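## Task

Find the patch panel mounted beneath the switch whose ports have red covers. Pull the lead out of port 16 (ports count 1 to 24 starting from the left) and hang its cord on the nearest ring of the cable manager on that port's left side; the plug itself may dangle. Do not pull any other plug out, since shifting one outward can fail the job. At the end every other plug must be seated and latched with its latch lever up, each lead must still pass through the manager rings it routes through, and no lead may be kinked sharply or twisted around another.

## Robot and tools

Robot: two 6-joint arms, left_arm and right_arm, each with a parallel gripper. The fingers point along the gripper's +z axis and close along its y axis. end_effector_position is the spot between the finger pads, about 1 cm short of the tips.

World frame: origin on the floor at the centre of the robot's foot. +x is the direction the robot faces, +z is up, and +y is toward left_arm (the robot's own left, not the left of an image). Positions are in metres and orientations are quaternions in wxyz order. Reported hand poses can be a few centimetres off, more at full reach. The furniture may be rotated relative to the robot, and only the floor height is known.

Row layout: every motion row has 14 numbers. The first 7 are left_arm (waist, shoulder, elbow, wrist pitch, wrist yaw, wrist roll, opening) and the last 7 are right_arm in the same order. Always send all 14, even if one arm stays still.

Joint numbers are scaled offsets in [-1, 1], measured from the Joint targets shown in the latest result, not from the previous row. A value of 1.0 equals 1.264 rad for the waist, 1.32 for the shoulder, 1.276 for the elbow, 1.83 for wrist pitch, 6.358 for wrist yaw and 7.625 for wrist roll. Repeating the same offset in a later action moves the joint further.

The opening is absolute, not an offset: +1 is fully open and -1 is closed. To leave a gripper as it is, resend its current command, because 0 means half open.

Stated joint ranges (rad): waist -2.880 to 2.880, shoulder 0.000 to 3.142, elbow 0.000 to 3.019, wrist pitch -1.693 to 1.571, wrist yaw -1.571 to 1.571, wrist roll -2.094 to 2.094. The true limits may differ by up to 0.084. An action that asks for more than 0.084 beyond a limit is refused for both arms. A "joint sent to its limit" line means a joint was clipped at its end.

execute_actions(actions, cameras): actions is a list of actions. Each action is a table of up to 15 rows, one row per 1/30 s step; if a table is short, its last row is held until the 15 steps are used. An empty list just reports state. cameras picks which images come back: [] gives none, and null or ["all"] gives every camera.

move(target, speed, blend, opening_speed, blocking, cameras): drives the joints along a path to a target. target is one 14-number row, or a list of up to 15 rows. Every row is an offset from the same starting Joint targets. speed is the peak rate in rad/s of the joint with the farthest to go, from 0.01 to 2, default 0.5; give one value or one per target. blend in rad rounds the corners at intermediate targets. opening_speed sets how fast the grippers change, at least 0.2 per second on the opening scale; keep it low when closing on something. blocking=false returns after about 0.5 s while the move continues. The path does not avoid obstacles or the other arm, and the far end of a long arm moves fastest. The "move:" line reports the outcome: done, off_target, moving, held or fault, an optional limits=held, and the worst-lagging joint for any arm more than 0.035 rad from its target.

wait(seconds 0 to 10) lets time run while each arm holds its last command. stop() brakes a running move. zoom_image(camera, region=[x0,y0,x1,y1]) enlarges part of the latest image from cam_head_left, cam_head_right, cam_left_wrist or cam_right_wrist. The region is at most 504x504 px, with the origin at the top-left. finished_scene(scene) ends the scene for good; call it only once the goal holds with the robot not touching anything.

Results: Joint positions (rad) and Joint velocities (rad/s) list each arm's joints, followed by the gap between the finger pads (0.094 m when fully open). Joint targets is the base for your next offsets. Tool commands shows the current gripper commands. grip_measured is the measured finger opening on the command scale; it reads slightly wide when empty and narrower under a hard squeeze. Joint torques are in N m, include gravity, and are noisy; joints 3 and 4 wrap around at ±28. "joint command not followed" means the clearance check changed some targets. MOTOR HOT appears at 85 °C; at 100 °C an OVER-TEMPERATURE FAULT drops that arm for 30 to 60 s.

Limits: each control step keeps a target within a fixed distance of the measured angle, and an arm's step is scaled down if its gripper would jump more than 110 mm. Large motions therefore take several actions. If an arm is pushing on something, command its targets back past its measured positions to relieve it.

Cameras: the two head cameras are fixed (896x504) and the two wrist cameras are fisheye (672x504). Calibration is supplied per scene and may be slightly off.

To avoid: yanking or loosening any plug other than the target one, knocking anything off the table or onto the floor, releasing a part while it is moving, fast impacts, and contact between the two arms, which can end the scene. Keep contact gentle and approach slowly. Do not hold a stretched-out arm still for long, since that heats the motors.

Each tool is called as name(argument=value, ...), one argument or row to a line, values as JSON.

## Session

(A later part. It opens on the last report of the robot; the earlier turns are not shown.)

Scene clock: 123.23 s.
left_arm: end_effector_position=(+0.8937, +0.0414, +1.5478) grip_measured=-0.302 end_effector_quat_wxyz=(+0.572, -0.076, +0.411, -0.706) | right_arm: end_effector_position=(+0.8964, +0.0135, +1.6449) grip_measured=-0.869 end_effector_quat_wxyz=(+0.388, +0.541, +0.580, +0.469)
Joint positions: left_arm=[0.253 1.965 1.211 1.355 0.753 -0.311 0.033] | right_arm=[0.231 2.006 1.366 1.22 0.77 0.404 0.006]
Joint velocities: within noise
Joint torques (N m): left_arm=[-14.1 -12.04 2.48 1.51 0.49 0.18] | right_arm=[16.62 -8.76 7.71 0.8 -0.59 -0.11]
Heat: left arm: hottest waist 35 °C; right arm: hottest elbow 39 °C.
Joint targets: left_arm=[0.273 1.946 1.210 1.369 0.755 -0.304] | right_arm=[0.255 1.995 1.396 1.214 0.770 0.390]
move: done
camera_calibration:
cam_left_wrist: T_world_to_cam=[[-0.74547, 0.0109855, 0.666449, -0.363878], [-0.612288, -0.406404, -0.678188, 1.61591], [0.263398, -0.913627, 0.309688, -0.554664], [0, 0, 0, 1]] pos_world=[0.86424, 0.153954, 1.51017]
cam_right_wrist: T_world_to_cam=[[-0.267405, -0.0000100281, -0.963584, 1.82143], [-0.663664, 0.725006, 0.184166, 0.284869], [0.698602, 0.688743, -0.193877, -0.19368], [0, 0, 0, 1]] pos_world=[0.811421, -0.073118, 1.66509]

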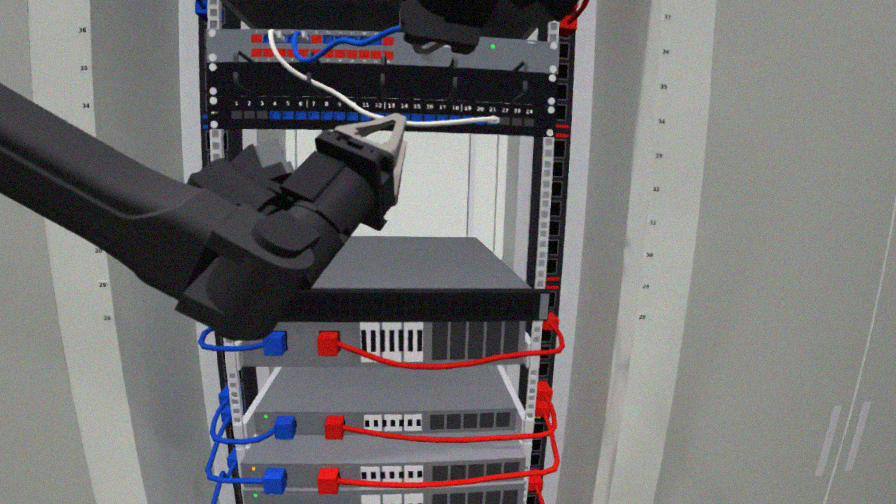

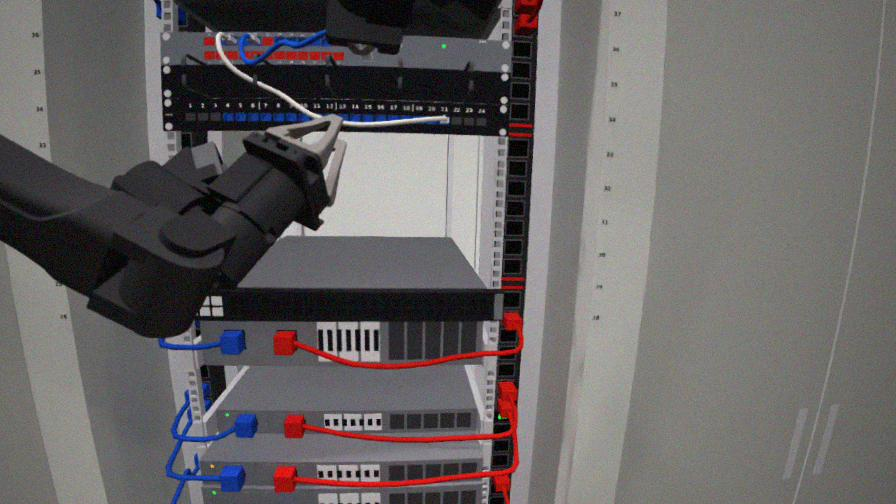

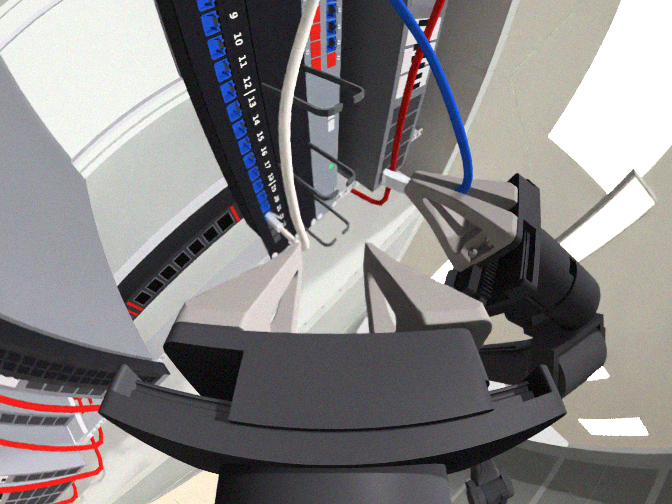

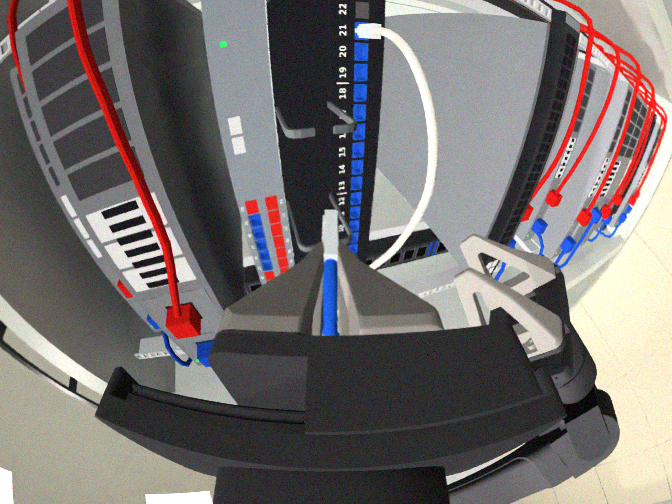

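move(
  target=[
    [0.0372,-0.0621,-0.1403,0.0703,0.0039,-0.0073,-0.3,0,0,0,0,0,0,-0.95],
    [-0.3386,-0.3267,-0.2613,-0.1663,-0.175,-0.021,-0.3,0,0,0,0,0,0,-0.95],
  ],
  speed=0.4,
)

zoom_image(
  camera="cam_left_wrist",
  region=[200, 80, 500, 330],
)

Scene clock: 128.70 s.
left_arm: end_effector_position=(+0.8525, +0.1226, +1.6491) grip_measured=-0.302 end_effector_quat_wxyz=(+0.401, -0.409, +0.576, -0.584) | right_arm: end_effector_position=(+0.8964, +0.0135, +1.6449) grip_measured=-0.869 end_effector_quat_wxyz=(+0.388, +0.541, +0.580, +0.469)
Joint positions: left_arm=[-0.133 1.524 0.878 1.073 -0.356 -0.456 0.033] | right_arm=[0.231 2.006 1.366 1.22 0.77 0.404 0.006]
Joint velocities: within noise
Joint torques (N m): left_arm=[-13.16 -4.66 4.31 0.51 0.57 0.04] | right_arm=[16.62 -8.23 7.64 0.79 -0.61 -0.1]
Heat: left arm: hottest waist 35 °C; right arm: hottest elbow 39 °C.
Joint targets: left_arm=[-0.156 1.514 0.877 1.065 -0.358 -0.464] | right_arm=[0.255 1.995 1.396 1.214 0.770 0.390]
move: done
camera_calibration:
cam_left_wrist: T_world_to_cam=[[0.00224901, 0.0191993, 0.999813, -1.65126], [-0.835501, -0.549349, 0.0124285, 0.761336], [0.549485, -0.835372, 0.0148056, -0.268161], [0, 0, 0, 1]] pos_world=[0.787161, 0.225928, 1.64546]
cam_right_wrist: T_world_to_cam=[[-0.267405, -0.0000100281, -0.963584, 1.82143], [-0.663664, 0.725006, 0.184166, 0.284869], [0.698602, 0.688743, -0.193877, -0.19368], [0, 0, 0, 1]] pos_world=[0.811421, -0.073118, 1.66509]

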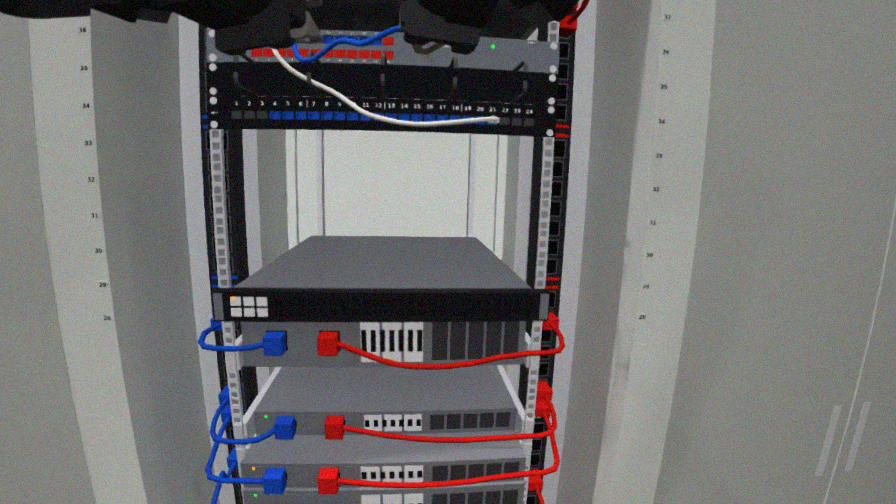

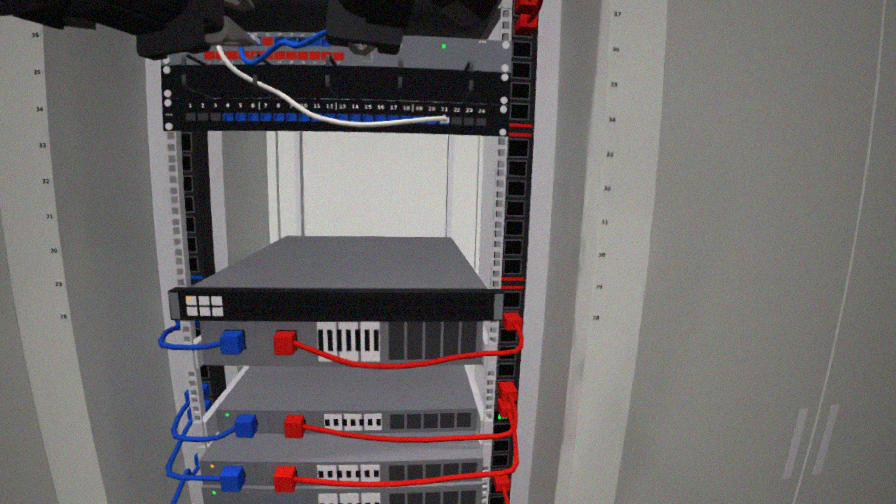

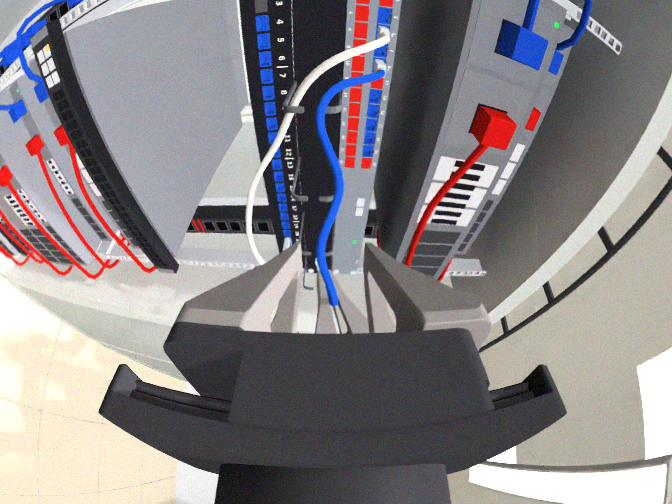

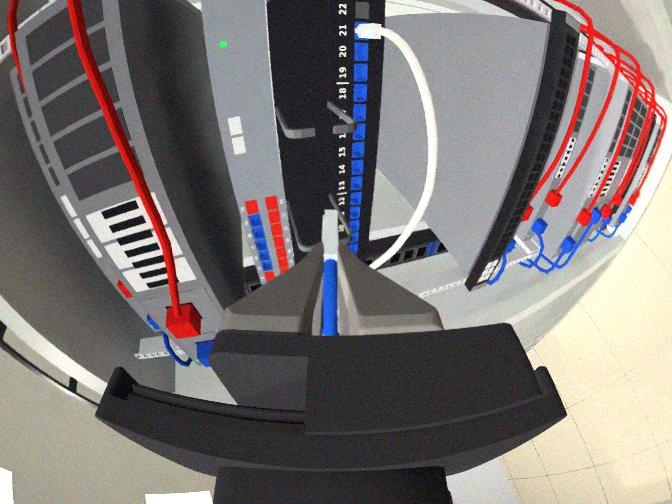

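Scaled by 1.680 from the camera's 672x504 image, which has a finer 960x720 frame.

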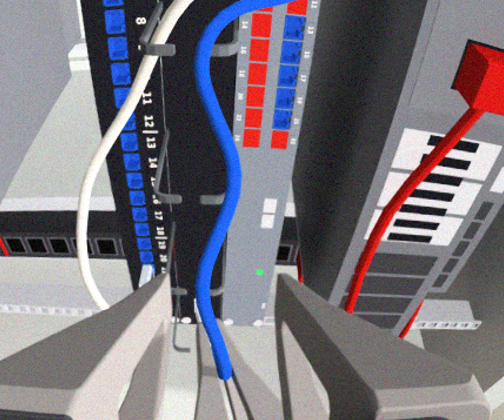

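move(
  target=[0,0,0,0,0,0,-0.3,-0.0593,-0.0417,0,-0.0393,-0.0036,0,-0.95],
  speed=0.1,
)

zoom_image(
  camera="cam_left_wrist",
  region=[200, 80, 500, 330],
)

zoom_image(
  camera="cam_head_left",
  region=[230, 20, 480, 130],
)

Scene clock: 132.87 s.
left_arm: end_effector_position=(+0.8525, +0.1226, +1.6491) grip_measured=-0.302 end_effector_quat_wxyz=(+0.400, -0.409, +0.575, -0.584) | right_arm: end_effector_position=(+0.9188, -0.0066, +1.6387) grip_measured=-0.869 end_effector_quat_wxyz=(+0.392, +0.533, +0.591, +0.462)
Joint positions: left_arm=[-0.133 1.524 0.878 1.073 -0.356 -0.457 0.033] | right_arm=[0.199 1.957 1.366 1.146 0.749 0.404 0.006]
Joint velocities: within noise
Joint torques (N m): left_arm=[-13.16 -5.36 4.4 0.53 0.58 0.05] | right_arm=[13.04 -9.35 7.65 0.76 -0.65 -0.14]
Heat: left arm: hottest waist 35 °C; right arm: hottest elbow 39 °C.
Joint targets: left_arm=[-0.156 1.514 0.877 1.065 -0.358 -0.464] | right_arm=[0.180 1.940 1.396 1.142 0.747 0.390]
move: done
camera_calibration:
cam_left_wrist: T_world_to_cam=[[0.00264298, 0.0202736, 0.999791, -1.65169], [-0.835497, -0.549333, 0.0133479, 0.759815], [0.549488, -0.835358, 0.0154867, -0.269289], [0, 0, 0, 1]] pos_world=[0.78716, 0.225924, 1.64537]
cam_right_wrist: T_world_to_cam=[[-0.271142, -0.0307656, -0.962048, 1.82227], [-0.671236, 0.722399, 0.166078, 0.352061], [0.689873, 0.690792, -0.216524, -0.151597], [0, 0, 0, 1]] pos_world=[0.834993, -0.0935428, 1.66182]

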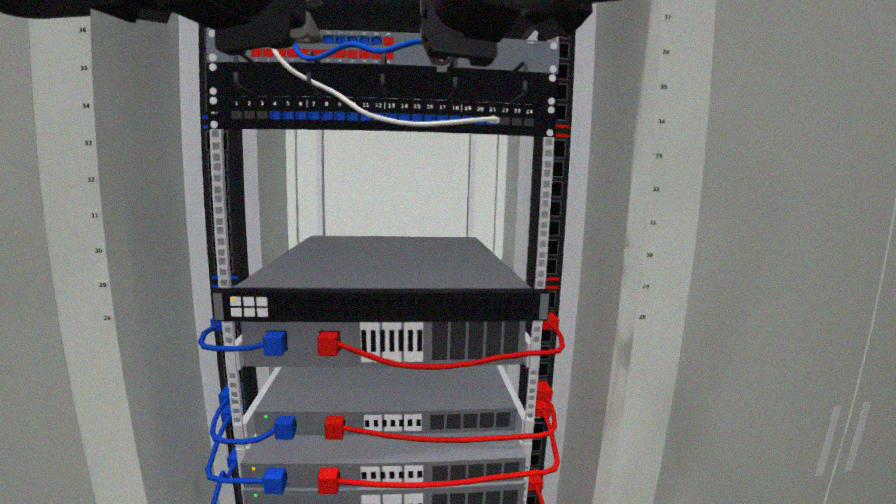

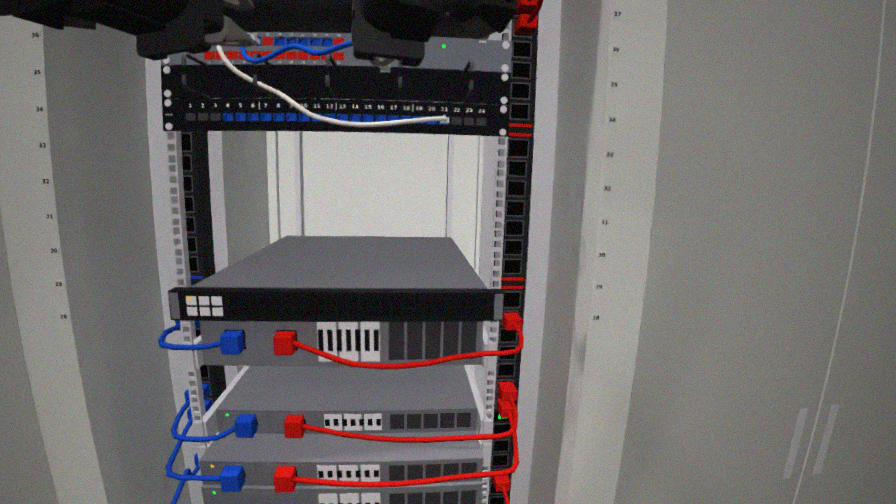

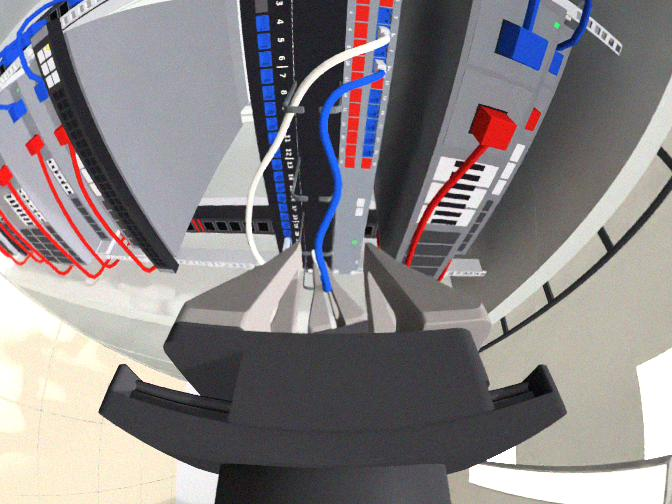

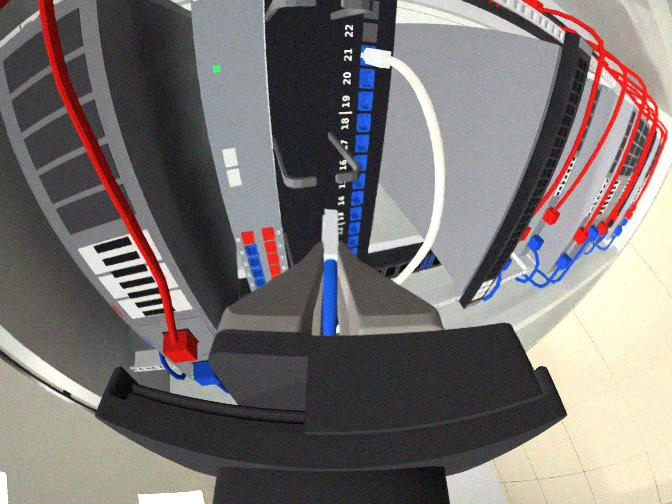

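Scaled by 1.680 from the camera's 672x504 image, which has a finer 960x720 frame.

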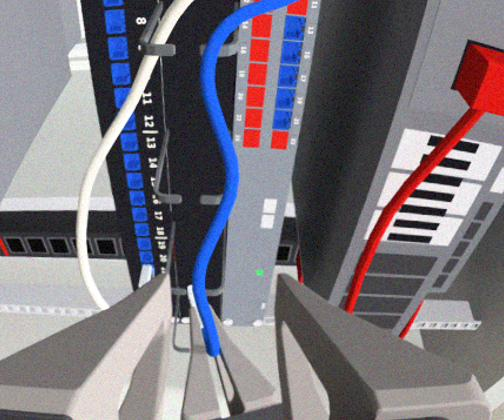

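Scaled by 2.016 from the camera's 896x504 image, which has a finer 1280x720 frame.

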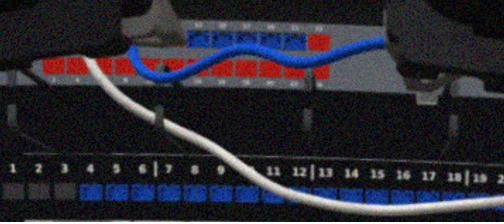

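move(
  target=[0.0902,-0.1864,0.0768,-0.3716,0.0439,-0.0115,-0.3,0,0,0,0,0,0,-0.95],
  speed=0.4,
  cameras=["cam_left_wrist", "cam_head_left"],
)

zoom_image(
  camera="cam_left_wrist",
  region=[200, 80, 500, 330],
)

Scene clock: 136.90 s.
left_arm: end_effector_position=(+0.8602, +0.1446, +1.6650) grip_measured=-0.302 end_effector_quat_wxyz=(+0.281, -0.279, +0.643, -0.655) | right_arm: end_effector_position=(+0.9188, -0.0064, +1.6388) grip_measured=-0.869 end_effector_quat_wxyz=(+0.392, +0.532, +0.591, +0.462)
Joint positions: left_arm=[-0.061 1.276 0.947 0.393 -0.081 -0.544 0.033] | right_arm=[0.199 1.957 1.366 1.146 0.749 0.404 0.006]
Joint velocities: within noise
Joint torques (N m): left_arm=[-8.12 -5.01 7.23 0.8 0.71 0.06] | right_arm=[13.1 -8.7 7.56 0.98 -0.63 -0.13]
Heat: left arm: hottest waist 35 °C; right arm: hottest elbow 39 °C.
Joint targets: left_arm=[-0.041 1.268 0.975 0.385 -0.079 -0.552] | right_arm=[0.180 1.940 1.396 1.142 0.747 0.390]
move: done
camera_calibration:
cam_left_wrist: T_world_to_cam=[[-0.00927343, 0.0167332, 0.999817, -1.65731], [-0.984332, -0.176219, -0.00618054, 0.884664], [0.176084, -0.984209, 0.0181052, 0.0829761], [0, 0, 0, 1]] pos_world=[0.840823, 0.265293, 1.66098]
Images, in order (width x height): cam_head_left 896x504, cam_left_wrist 672x504.

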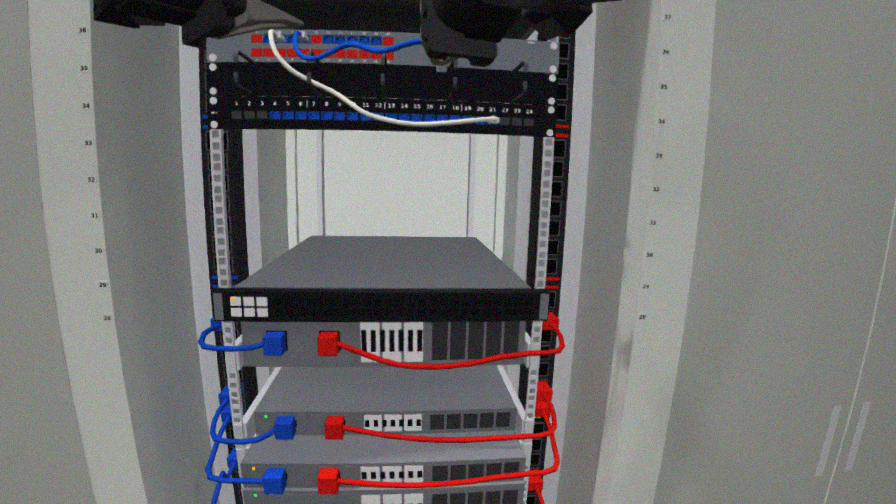

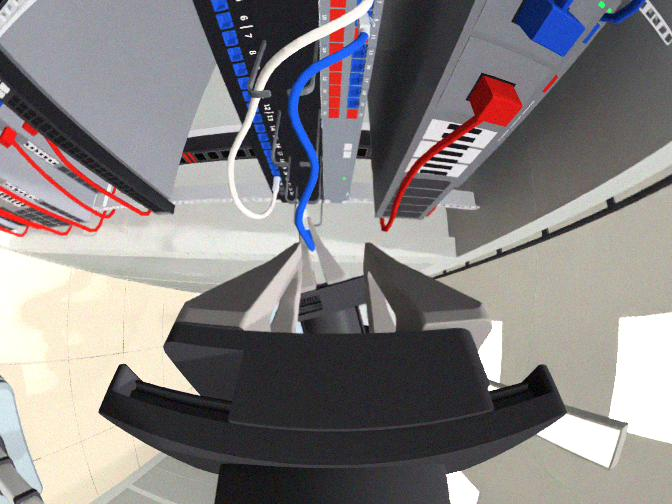

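Scaled by 1.680 from the camera's 672x504 image, which has a finer 960x720 frame.

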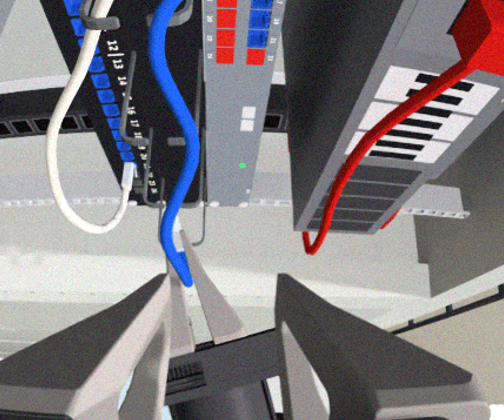

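move(
  target=[0.0237,0.113,0.119,-0.004,0.0015,0,-0.3,0,0,0,0,0,0,-0.95],
  speed=0.15,
  cameras=["cam_left_wrist", "cam_head_left"],
)

zoom_image(
  camera="cam_left_wrist",
  region=[200, 80, 500, 330],
)

Scene clock: 138.63 s.
left_arm: end_effector_position=(+0.9088, +0.1164, +1.6600) grip_measured=-0.302 end_effector_quat_wxyz=(+0.286, -0.286, +0.644, -0.649) | right_arm: end_effector_position=(+0.9188, -0.0064, +1.6388) grip_measured=-0.869 end_effector_quat_wxyz=(+0.392, +0.532, +0.591, +0.462)
Joint positions: left_arm=[-0.033 1.409 1.099 0.385 -0.071 -0.545 0.033] | right_arm=[0.199 1.957 1.366 1.146 0.749 0.404 0.006]
Joint velocities: within noise
Joint torques (N m): left_arm=[-9.82 -5.42 7.1 0.81 0.71 0.05] | right_arm=[13.1 -9 7.68 0.9 -0.62 -0.12]
Heat: left arm: hottest waist 35 °C; right arm: hottest elbow 39 °C.
Joint targets: left_arm=[-0.012 1.418 1.127 0.378 -0.069 -0.552] | right_arm=[0.180 1.940 1.396 1.142 0.747 0.390]
move: done
camera_calibration:
cam_left_wrist: T_world_to_cam=[[-0.00197407, 0.00936162, 0.999954, -1.65734], [-0.981024, -0.193887, -0.000121511, 0.91654], [0.193877, -0.980979, 0.00956672, 0.0443733], [0, 0, 0, 1]] pos_world=[0.887273, 0.23675, 1.65695]
Images, in order (width x height): cam_head_left 896x504, cam_left_wrist 672x504.

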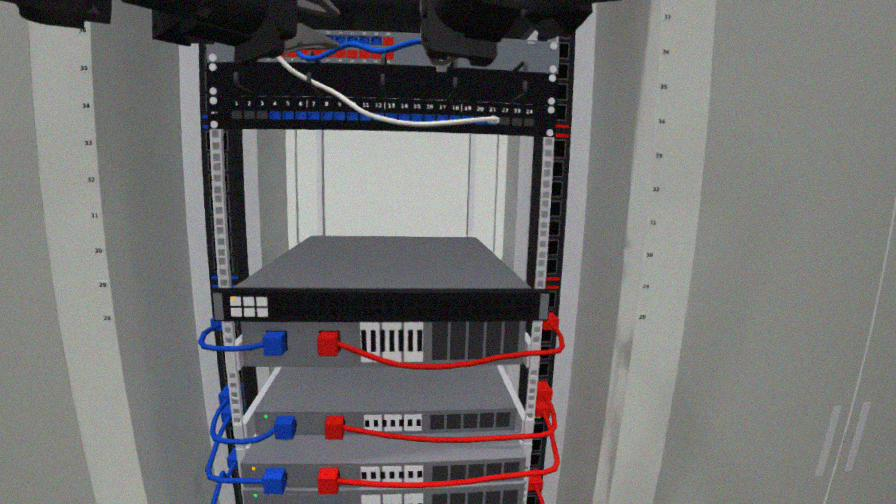

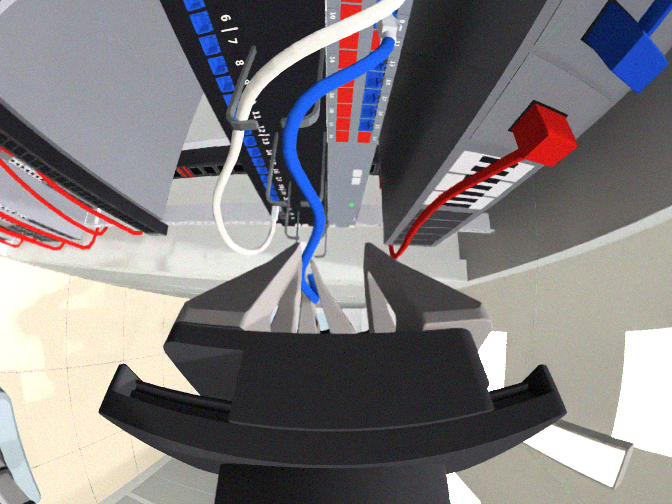

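Scaled by 1.680 from the camera's 672x504 image, which has a finer 960x720 frame.

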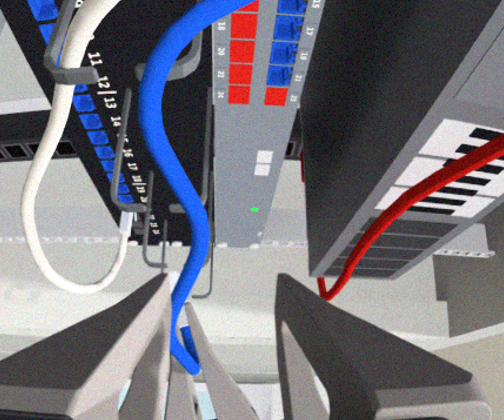

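move(
  target=[0.0142,0.0378,0.042,-0.001,0.0005,0,-0.3,0,0,0,0,0,0,-0.95],
  speed=0.1,
  cameras=["cam_left_wrist"],
)

zoom_image(
  camera="cam_left_wrist",
  region=[200, 80, 500, 330],
)

Scene clock: 140.33 s.
left_arm: end_effector_position=(+0.9261, +0.1059, +1.6512) grip_measured=-0.302 end_effector_quat_wxyz=(+0.287, -0.290, +0.647, -0.644) | right_arm: end_effector_position=(+0.9188, -0.0064, +1.6388) grip_measured=-0.869 end_effector_quat_wxyz=(+0.392, +0.532, +0.591, +0.462)
Joint positions: left_arm=[-0.016 1.459 1.151 0.383 -0.068 -0.545 0.033] | right_arm=[0.199 1.957 1.366 1.146 0.749 0.404 0.006]
Joint velocities: within noise
Joint torques (N m): left_arm=[-10.46 -5.6 7.28 0.85 0.71 0.05] | right_arm=[13.22 -9.05 7.49 0.91 -0.66 -0.14]
Heat: left arm: hottest waist 35 °C; right arm: hottest elbow 39 °C.
Joint targets: left_arm=[0.006 1.467 1.181 0.376 -0.066 -0.552] | right_arm=[0.180 1.940 1.396 1.142 0.747 0.390]
move: done
camera_calibration:
cam_left_wrist: T_world_to_cam=[[0.00613555, 0.000298876, 0.999981, -1.65503], [-0.979445, -0.201618, 0.00606981, 0.920561], [0.201616, -0.979464, -0.000944305, 0.0408707], [0, 0, 0, 1]] pos_world=[0.903554, 0.226128, 1.64945]
Images, in order (width x height): cam_left_wrist 672x504.

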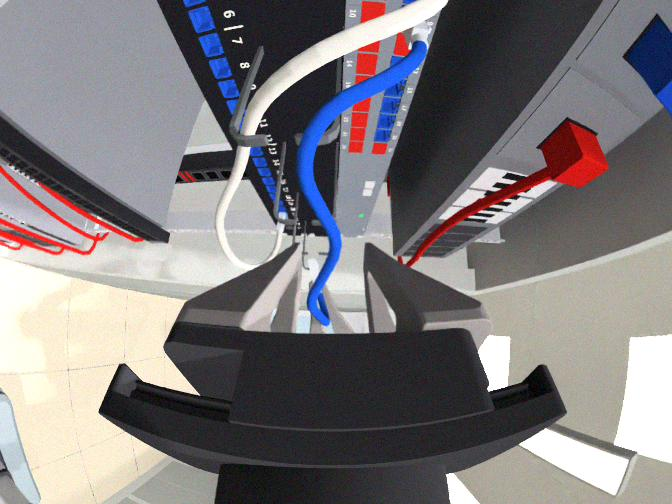

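Scaled by 1.680 from the camera's 672x504 image, which has a finer 960x720 frame.

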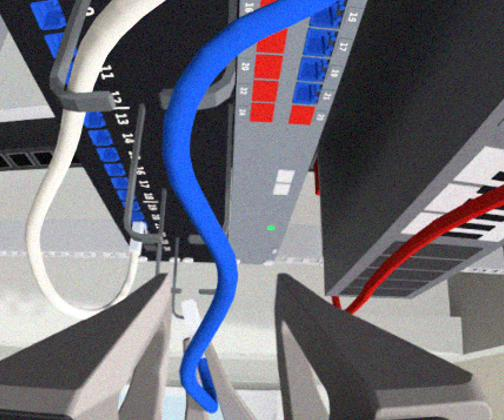

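move(
  target=[0,0,0,0,0,0,-0.93,0,0,0,0,0,0,-0.95],
  opening_speed=0.4,
)

zoom_image(
  camera="cam_left_wrist",
  region=[200, 80, 500, 330],
)

zoom_image(
  camera="cam_right_wrist",
  region=[200, 150, 450, 350],
)

Scene clock: 142.50 s.
left_arm: end_effector_position=(+0.9261, +0.1059, +1.6512) grip_measured=-0.928 end_effector_quat_wxyz=(+0.287, -0.290, +0.647, -0.644) | right_arm: end_effector_position=(+0.9188, -0.0064, +1.6388) grip_measured=-0.869 end_effector_quat_wxyz=(+0.392, +0.532, +0.591, +0.462)
Joint positions: left_arm=[-0.016 1.459 1.151 0.383 -0.068 -0.545 0.003] | right_arm=[0.199 1.957 1.366 1.146 0.749 0.404 0.006]
Joint velocities: within noise
Joint torques (N m): left_arm=[-10.46 -5.6 7.27 0.83 0.7 0.06] | right_arm=[13.04 -8.94 7.61 0.83 -0.65 -0.12]
Heat: left arm: hottest waist 35 °C; right arm: hottest elbow 39 °C.
Joint targets: left_arm=[0.006 1.467 1.181 0.376 -0.066 -0.552] | right_arm=[0.180 1.940 1.396 1.142 0.747 0.390]
move: done
camera_calibration:
cam_left_wrist: T_world_to_cam=[[0.0061476, 0.000800645, 0.999981, -1.65515], [-0.979485, -0.201424, 0.00618286, 0.920363], [0.201425, -0.979504, -0.000454057, 0.0402216], [0, 0, 0, 1]] pos_world=[0.903555, 0.226106, 1.64945]
cam_right_wrist: T_world_to_cam=[[-0.270932, -0.0312668, -0.96209, 1.82215], [-0.671827, 0.72193, 0.16573, 0.353038], [0.68938, 0.69126, -0.2166, -0.151115], [0, 0, 0, 1]] pos_world=[0.835035, -0.093436, 1.66183]

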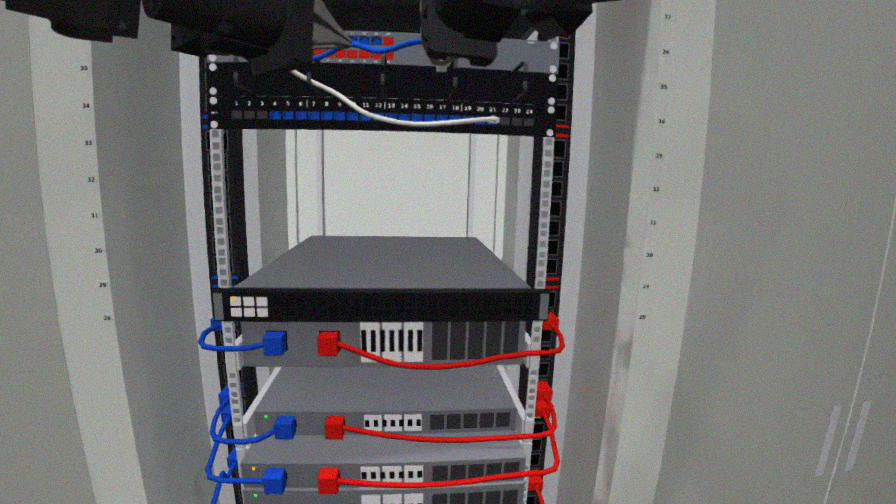

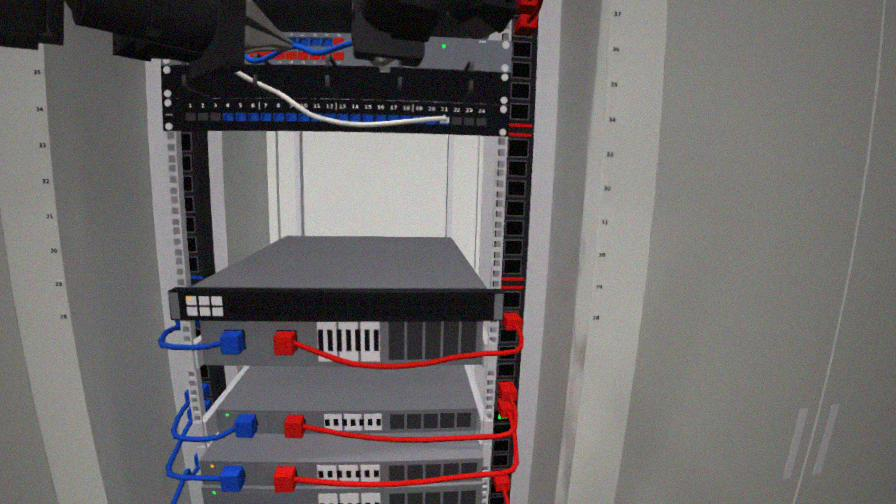

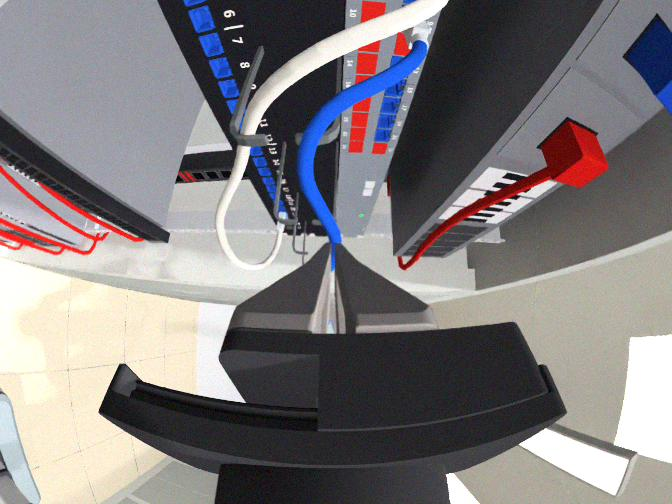

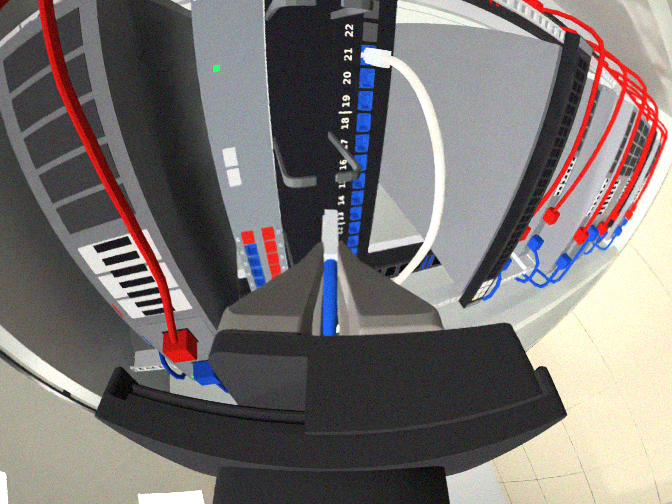

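Scaled by 1.680 from the camera's 672x504 image, which has a finer 960x720 frame.

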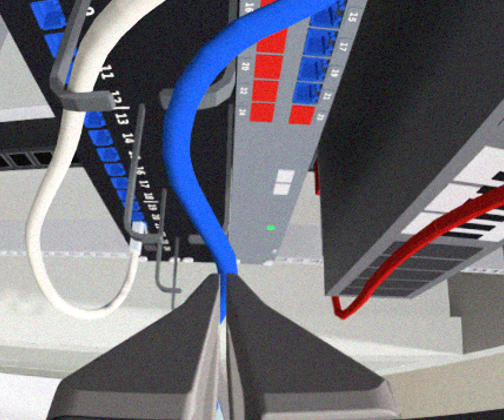

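Scaled by 2.016 from the camera's 672x504 image, which has a finer 960x720 frame.

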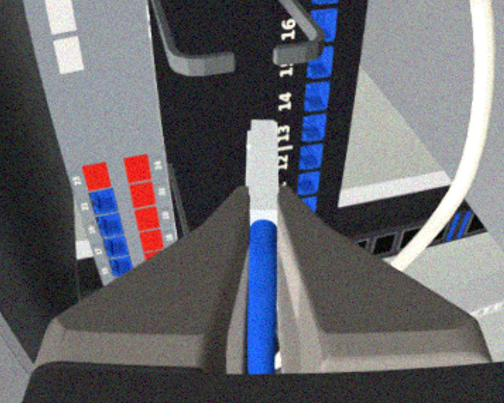

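move(
  target=[0,0,0,0,0,0,-1,0,0,0,0,0,0,-0.95],
  opening_speed=0.4,
  cameras=["cam_left_wrist"],
)

zoom_image(
  camera="cam_left_wrist",
  region=[280, 180, 400, 330],
)

Scene clock: 143.43 s.
left_arm: end_effector_position=(+0.9261, +0.1059, +1.6512) grip_measured=-0.987 end_effector_quat_wxyz=(+0.287, -0.290, +0.647, -0.644) | right_arm: end_effector_position=(+0.9188, -0.0064, +1.6388) grip_measured=-0.869 end_effector_quat_wxyz=(+0.392, +0.532, +0.591, +0.462)
Joint positions: left_arm=[-0.016 1.459 1.151 0.383 -0.068 -0.545 0.001] | right_arm=[0.199 1.957 1.366 1.146 0.749 0.404 0.006]
Joint velocities: within noise
Joint torques (N m): left_arm=[-10.46 -5.6 7.27 0.83 0.7 0.06] | right_arm=[13.39 -8.82 7.58 0.84 -0.65 -0.14]
Heat: left arm: hottest waist 35 °C; right arm: hottest elbow 39 °C.
Joint targets: left_arm=[0.006 1.467 1.181 0.376 -0.066 -0.552] | right_arm=[0.180 1.940 1.396 1.142 0.747 0.390]
move: done
camera_calibration:
cam_left_wrist: T_world_to_cam=[[0.0061476, 0.000800645, 0.999981, -1.65515], [-0.979485, -0.201424, 0.00618286, 0.920363], [0.201425, -0.979504, -0.000454057, 0.0402216], [0, 0, 0, 1]] pos_world=[0.903555, 0.226106, 1.64945]
Images, in order (width x height): cam_left_wrist 672x504.

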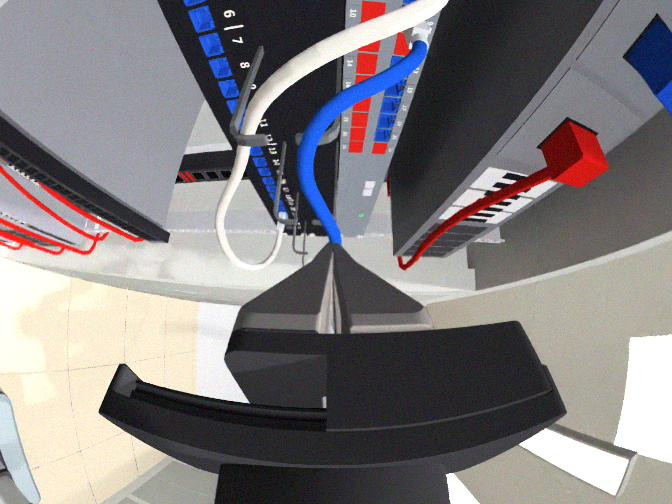

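Scaled by 3.360 from the camera's 672x504 image, which has a finer 960x720 frame.

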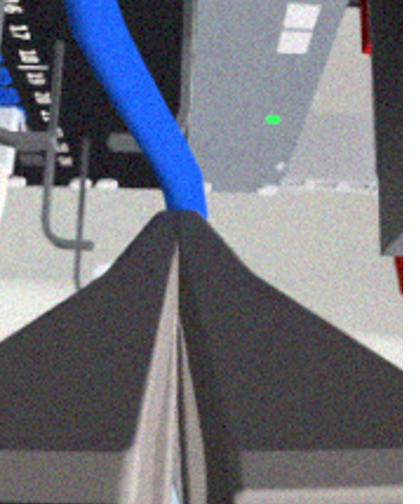

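move(
  target=[
    [0,0,0,0,0,0,-0.3,0,0,0,0,0,0,-0.95],
    [0.003,0.0275,0.03,-0.001,0.0003,0,-0.3,0,0,0,0,0,0,-0.95],
  ],
  speed=0.1,
  opening_speed=1,
  cameras=["cam_left_wrist","cam_right_wrist"],
)

zoom_image(
  camera="cam_left_wrist",
  region=[200, 80, 500, 330],
)

Scene clock: 145.83 s.
left_arm: end_effector_position=(+0.9362, +0.0961, +1.6502) grip_measured=-0.302 end_effector_quat_wxyz=(+0.287, -0.290, +0.647, -0.644) | right_arm: end_effector_position=(+0.9188, -0.0064, +1.6388) grip_measured=-0.869 end_effector_quat_wxyz=(+0.392, +0.532, +0.591, +0.462)
Joint positions: left_arm=[-0.013 1.495 1.189 0.382 -0.066 -0.545 0.033] | right_arm=[0.199 1.957 1.366 1.146 0.749 0.404 0.006]
Joint velocities: within noise
Joint torques (N m): left_arm=[-10.87 -5.77 7.27 0.81 0.7 0.06] | right_arm=[12.86 -9.05 7.65 0.91 -0.64 -0.14]
Heat: left arm: hottest waist 35 °C; right arm: hottest elbow 40 °C.
Joint targets: left_arm=[0.010 1.504 1.219 0.374 -0.064 -0.552] | right_arm=[0.180 1.940 1.396 1.142 0.747 0.390]
move: done
camera_calibration:
cam_left_wrist: T_world_to_cam=[[0.00609523, 0.000676919, 0.999981, -1.65413], [-0.979206, -0.202775, 0.00610587, 0.928289], [0.202776, -0.979225, -0.00057312, 0.0275055], [0, 0, 0, 1]] pos_world=[0.913491, 0.216288, 1.64845]
cam_right_wrist: T_world_to_cam=[[-0.270932, -0.0312668, -0.96209, 1.82215], [-0.671827, 0.72193, 0.16573, 0.353038], [0.68938, 0.69126, -0.2166, -0.151115], [0, 0, 0, 1]] pos_world=[0.835035, -0.093436, 1.66183]
Images, in order (width x height): cam_left_wrist 672x504, cam_right_wrist 672x504.

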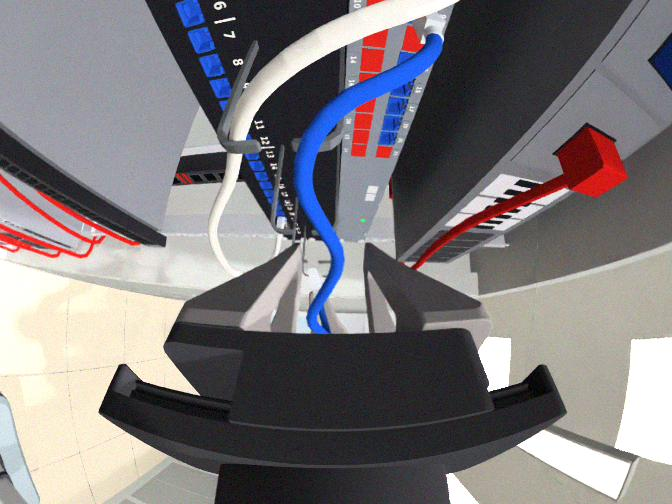

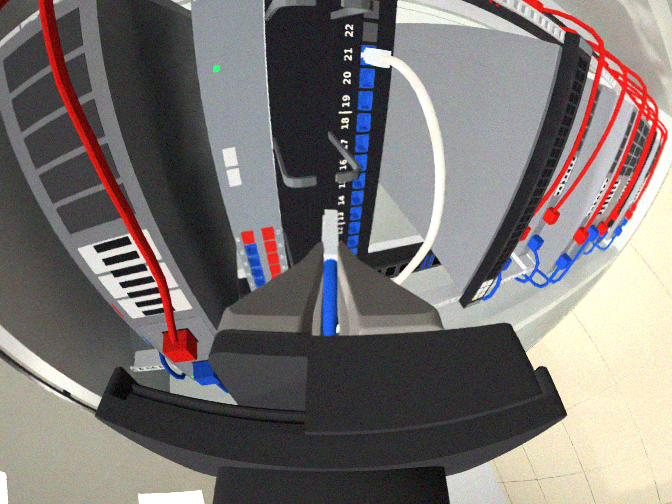

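Scaled by 1.680 from the camera's 672x504 image, which has a finer 960x720 frame.

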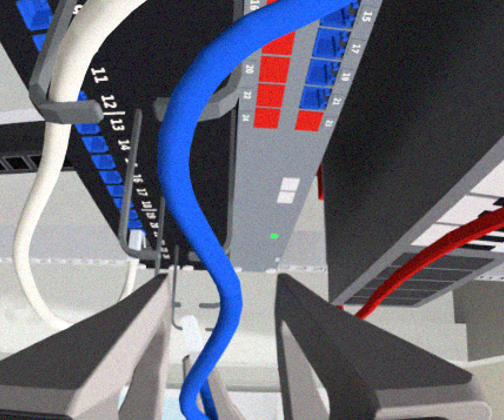

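move(
  target=[0,0,0,0,0,0,-0.95,0,0,0,0,0,0,-0.95],
  opening_speed=0.4,
  cameras=["cam_left_wrist"],
)

zoom_image(
  camera="cam_left_wrist",
  region=[200, 80, 500, 330],
)

Scene clock: 147.93 s.
left_arm: end_effector_position=(+0.9363, +0.0962, +1.6499) grip_measured=-0.888 end_effector_quat_wxyz=(+0.287, -0.291, +0.647, -0.644) | right_arm: end_effector_position=(+0.9188, -0.0064, +1.6388) grip_measured=-0.869 end_effector_quat_wxyz=(+0.392, +0.532, +0.591, +0.462)
Joint positions: left_arm=[-0.012 1.495 1.189 0.382 -0.066 -0.545 0.005] | right_arm=[0.199 1.957 1.366 1.146 0.749 0.404 0.006]
Joint velocities: within noise
Joint torques (N m): left_arm=[-10.93 -5.89 7.27 0.81 0.68 0.06] | right_arm=[13.1 -9 7.57 0.9 -0.65 -0.11]
Heat: left arm: hottest waist 35 °C; right arm: hottest elbow 40 °C.
Joint targets: left_arm=[0.010 1.504 1.219 0.374 -0.064 -0.552] | right_arm=[0.180 1.940 1.396 1.142 0.747 0.390]
move: done
camera_calibration:
cam_left_wrist: T_world_to_cam=[[0.0062965, 0.000419119, 0.99998, -1.65391], [-0.979165, -0.202972, 0.00625051, 0.928231], [0.20297, -0.979185, -0.000867626, 0.0279238], [0, 0, 0, 1]] pos_world=[0.913637, 0.21644, 1.6481]
Images, in order (width x height): cam_left_wrist 672x504.

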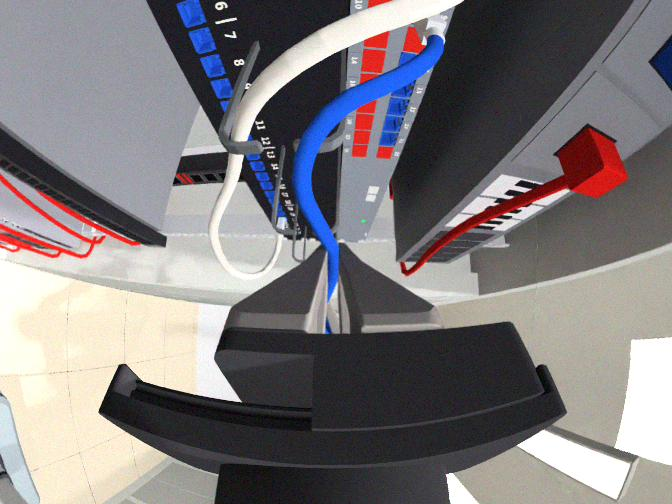

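Scaled by 1.680 from the camera's 672x504 image, which has a finer 960x720 frame.

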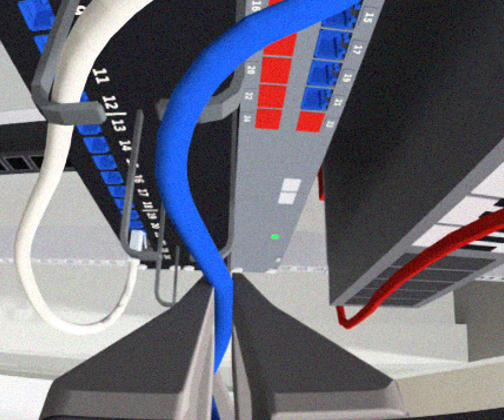

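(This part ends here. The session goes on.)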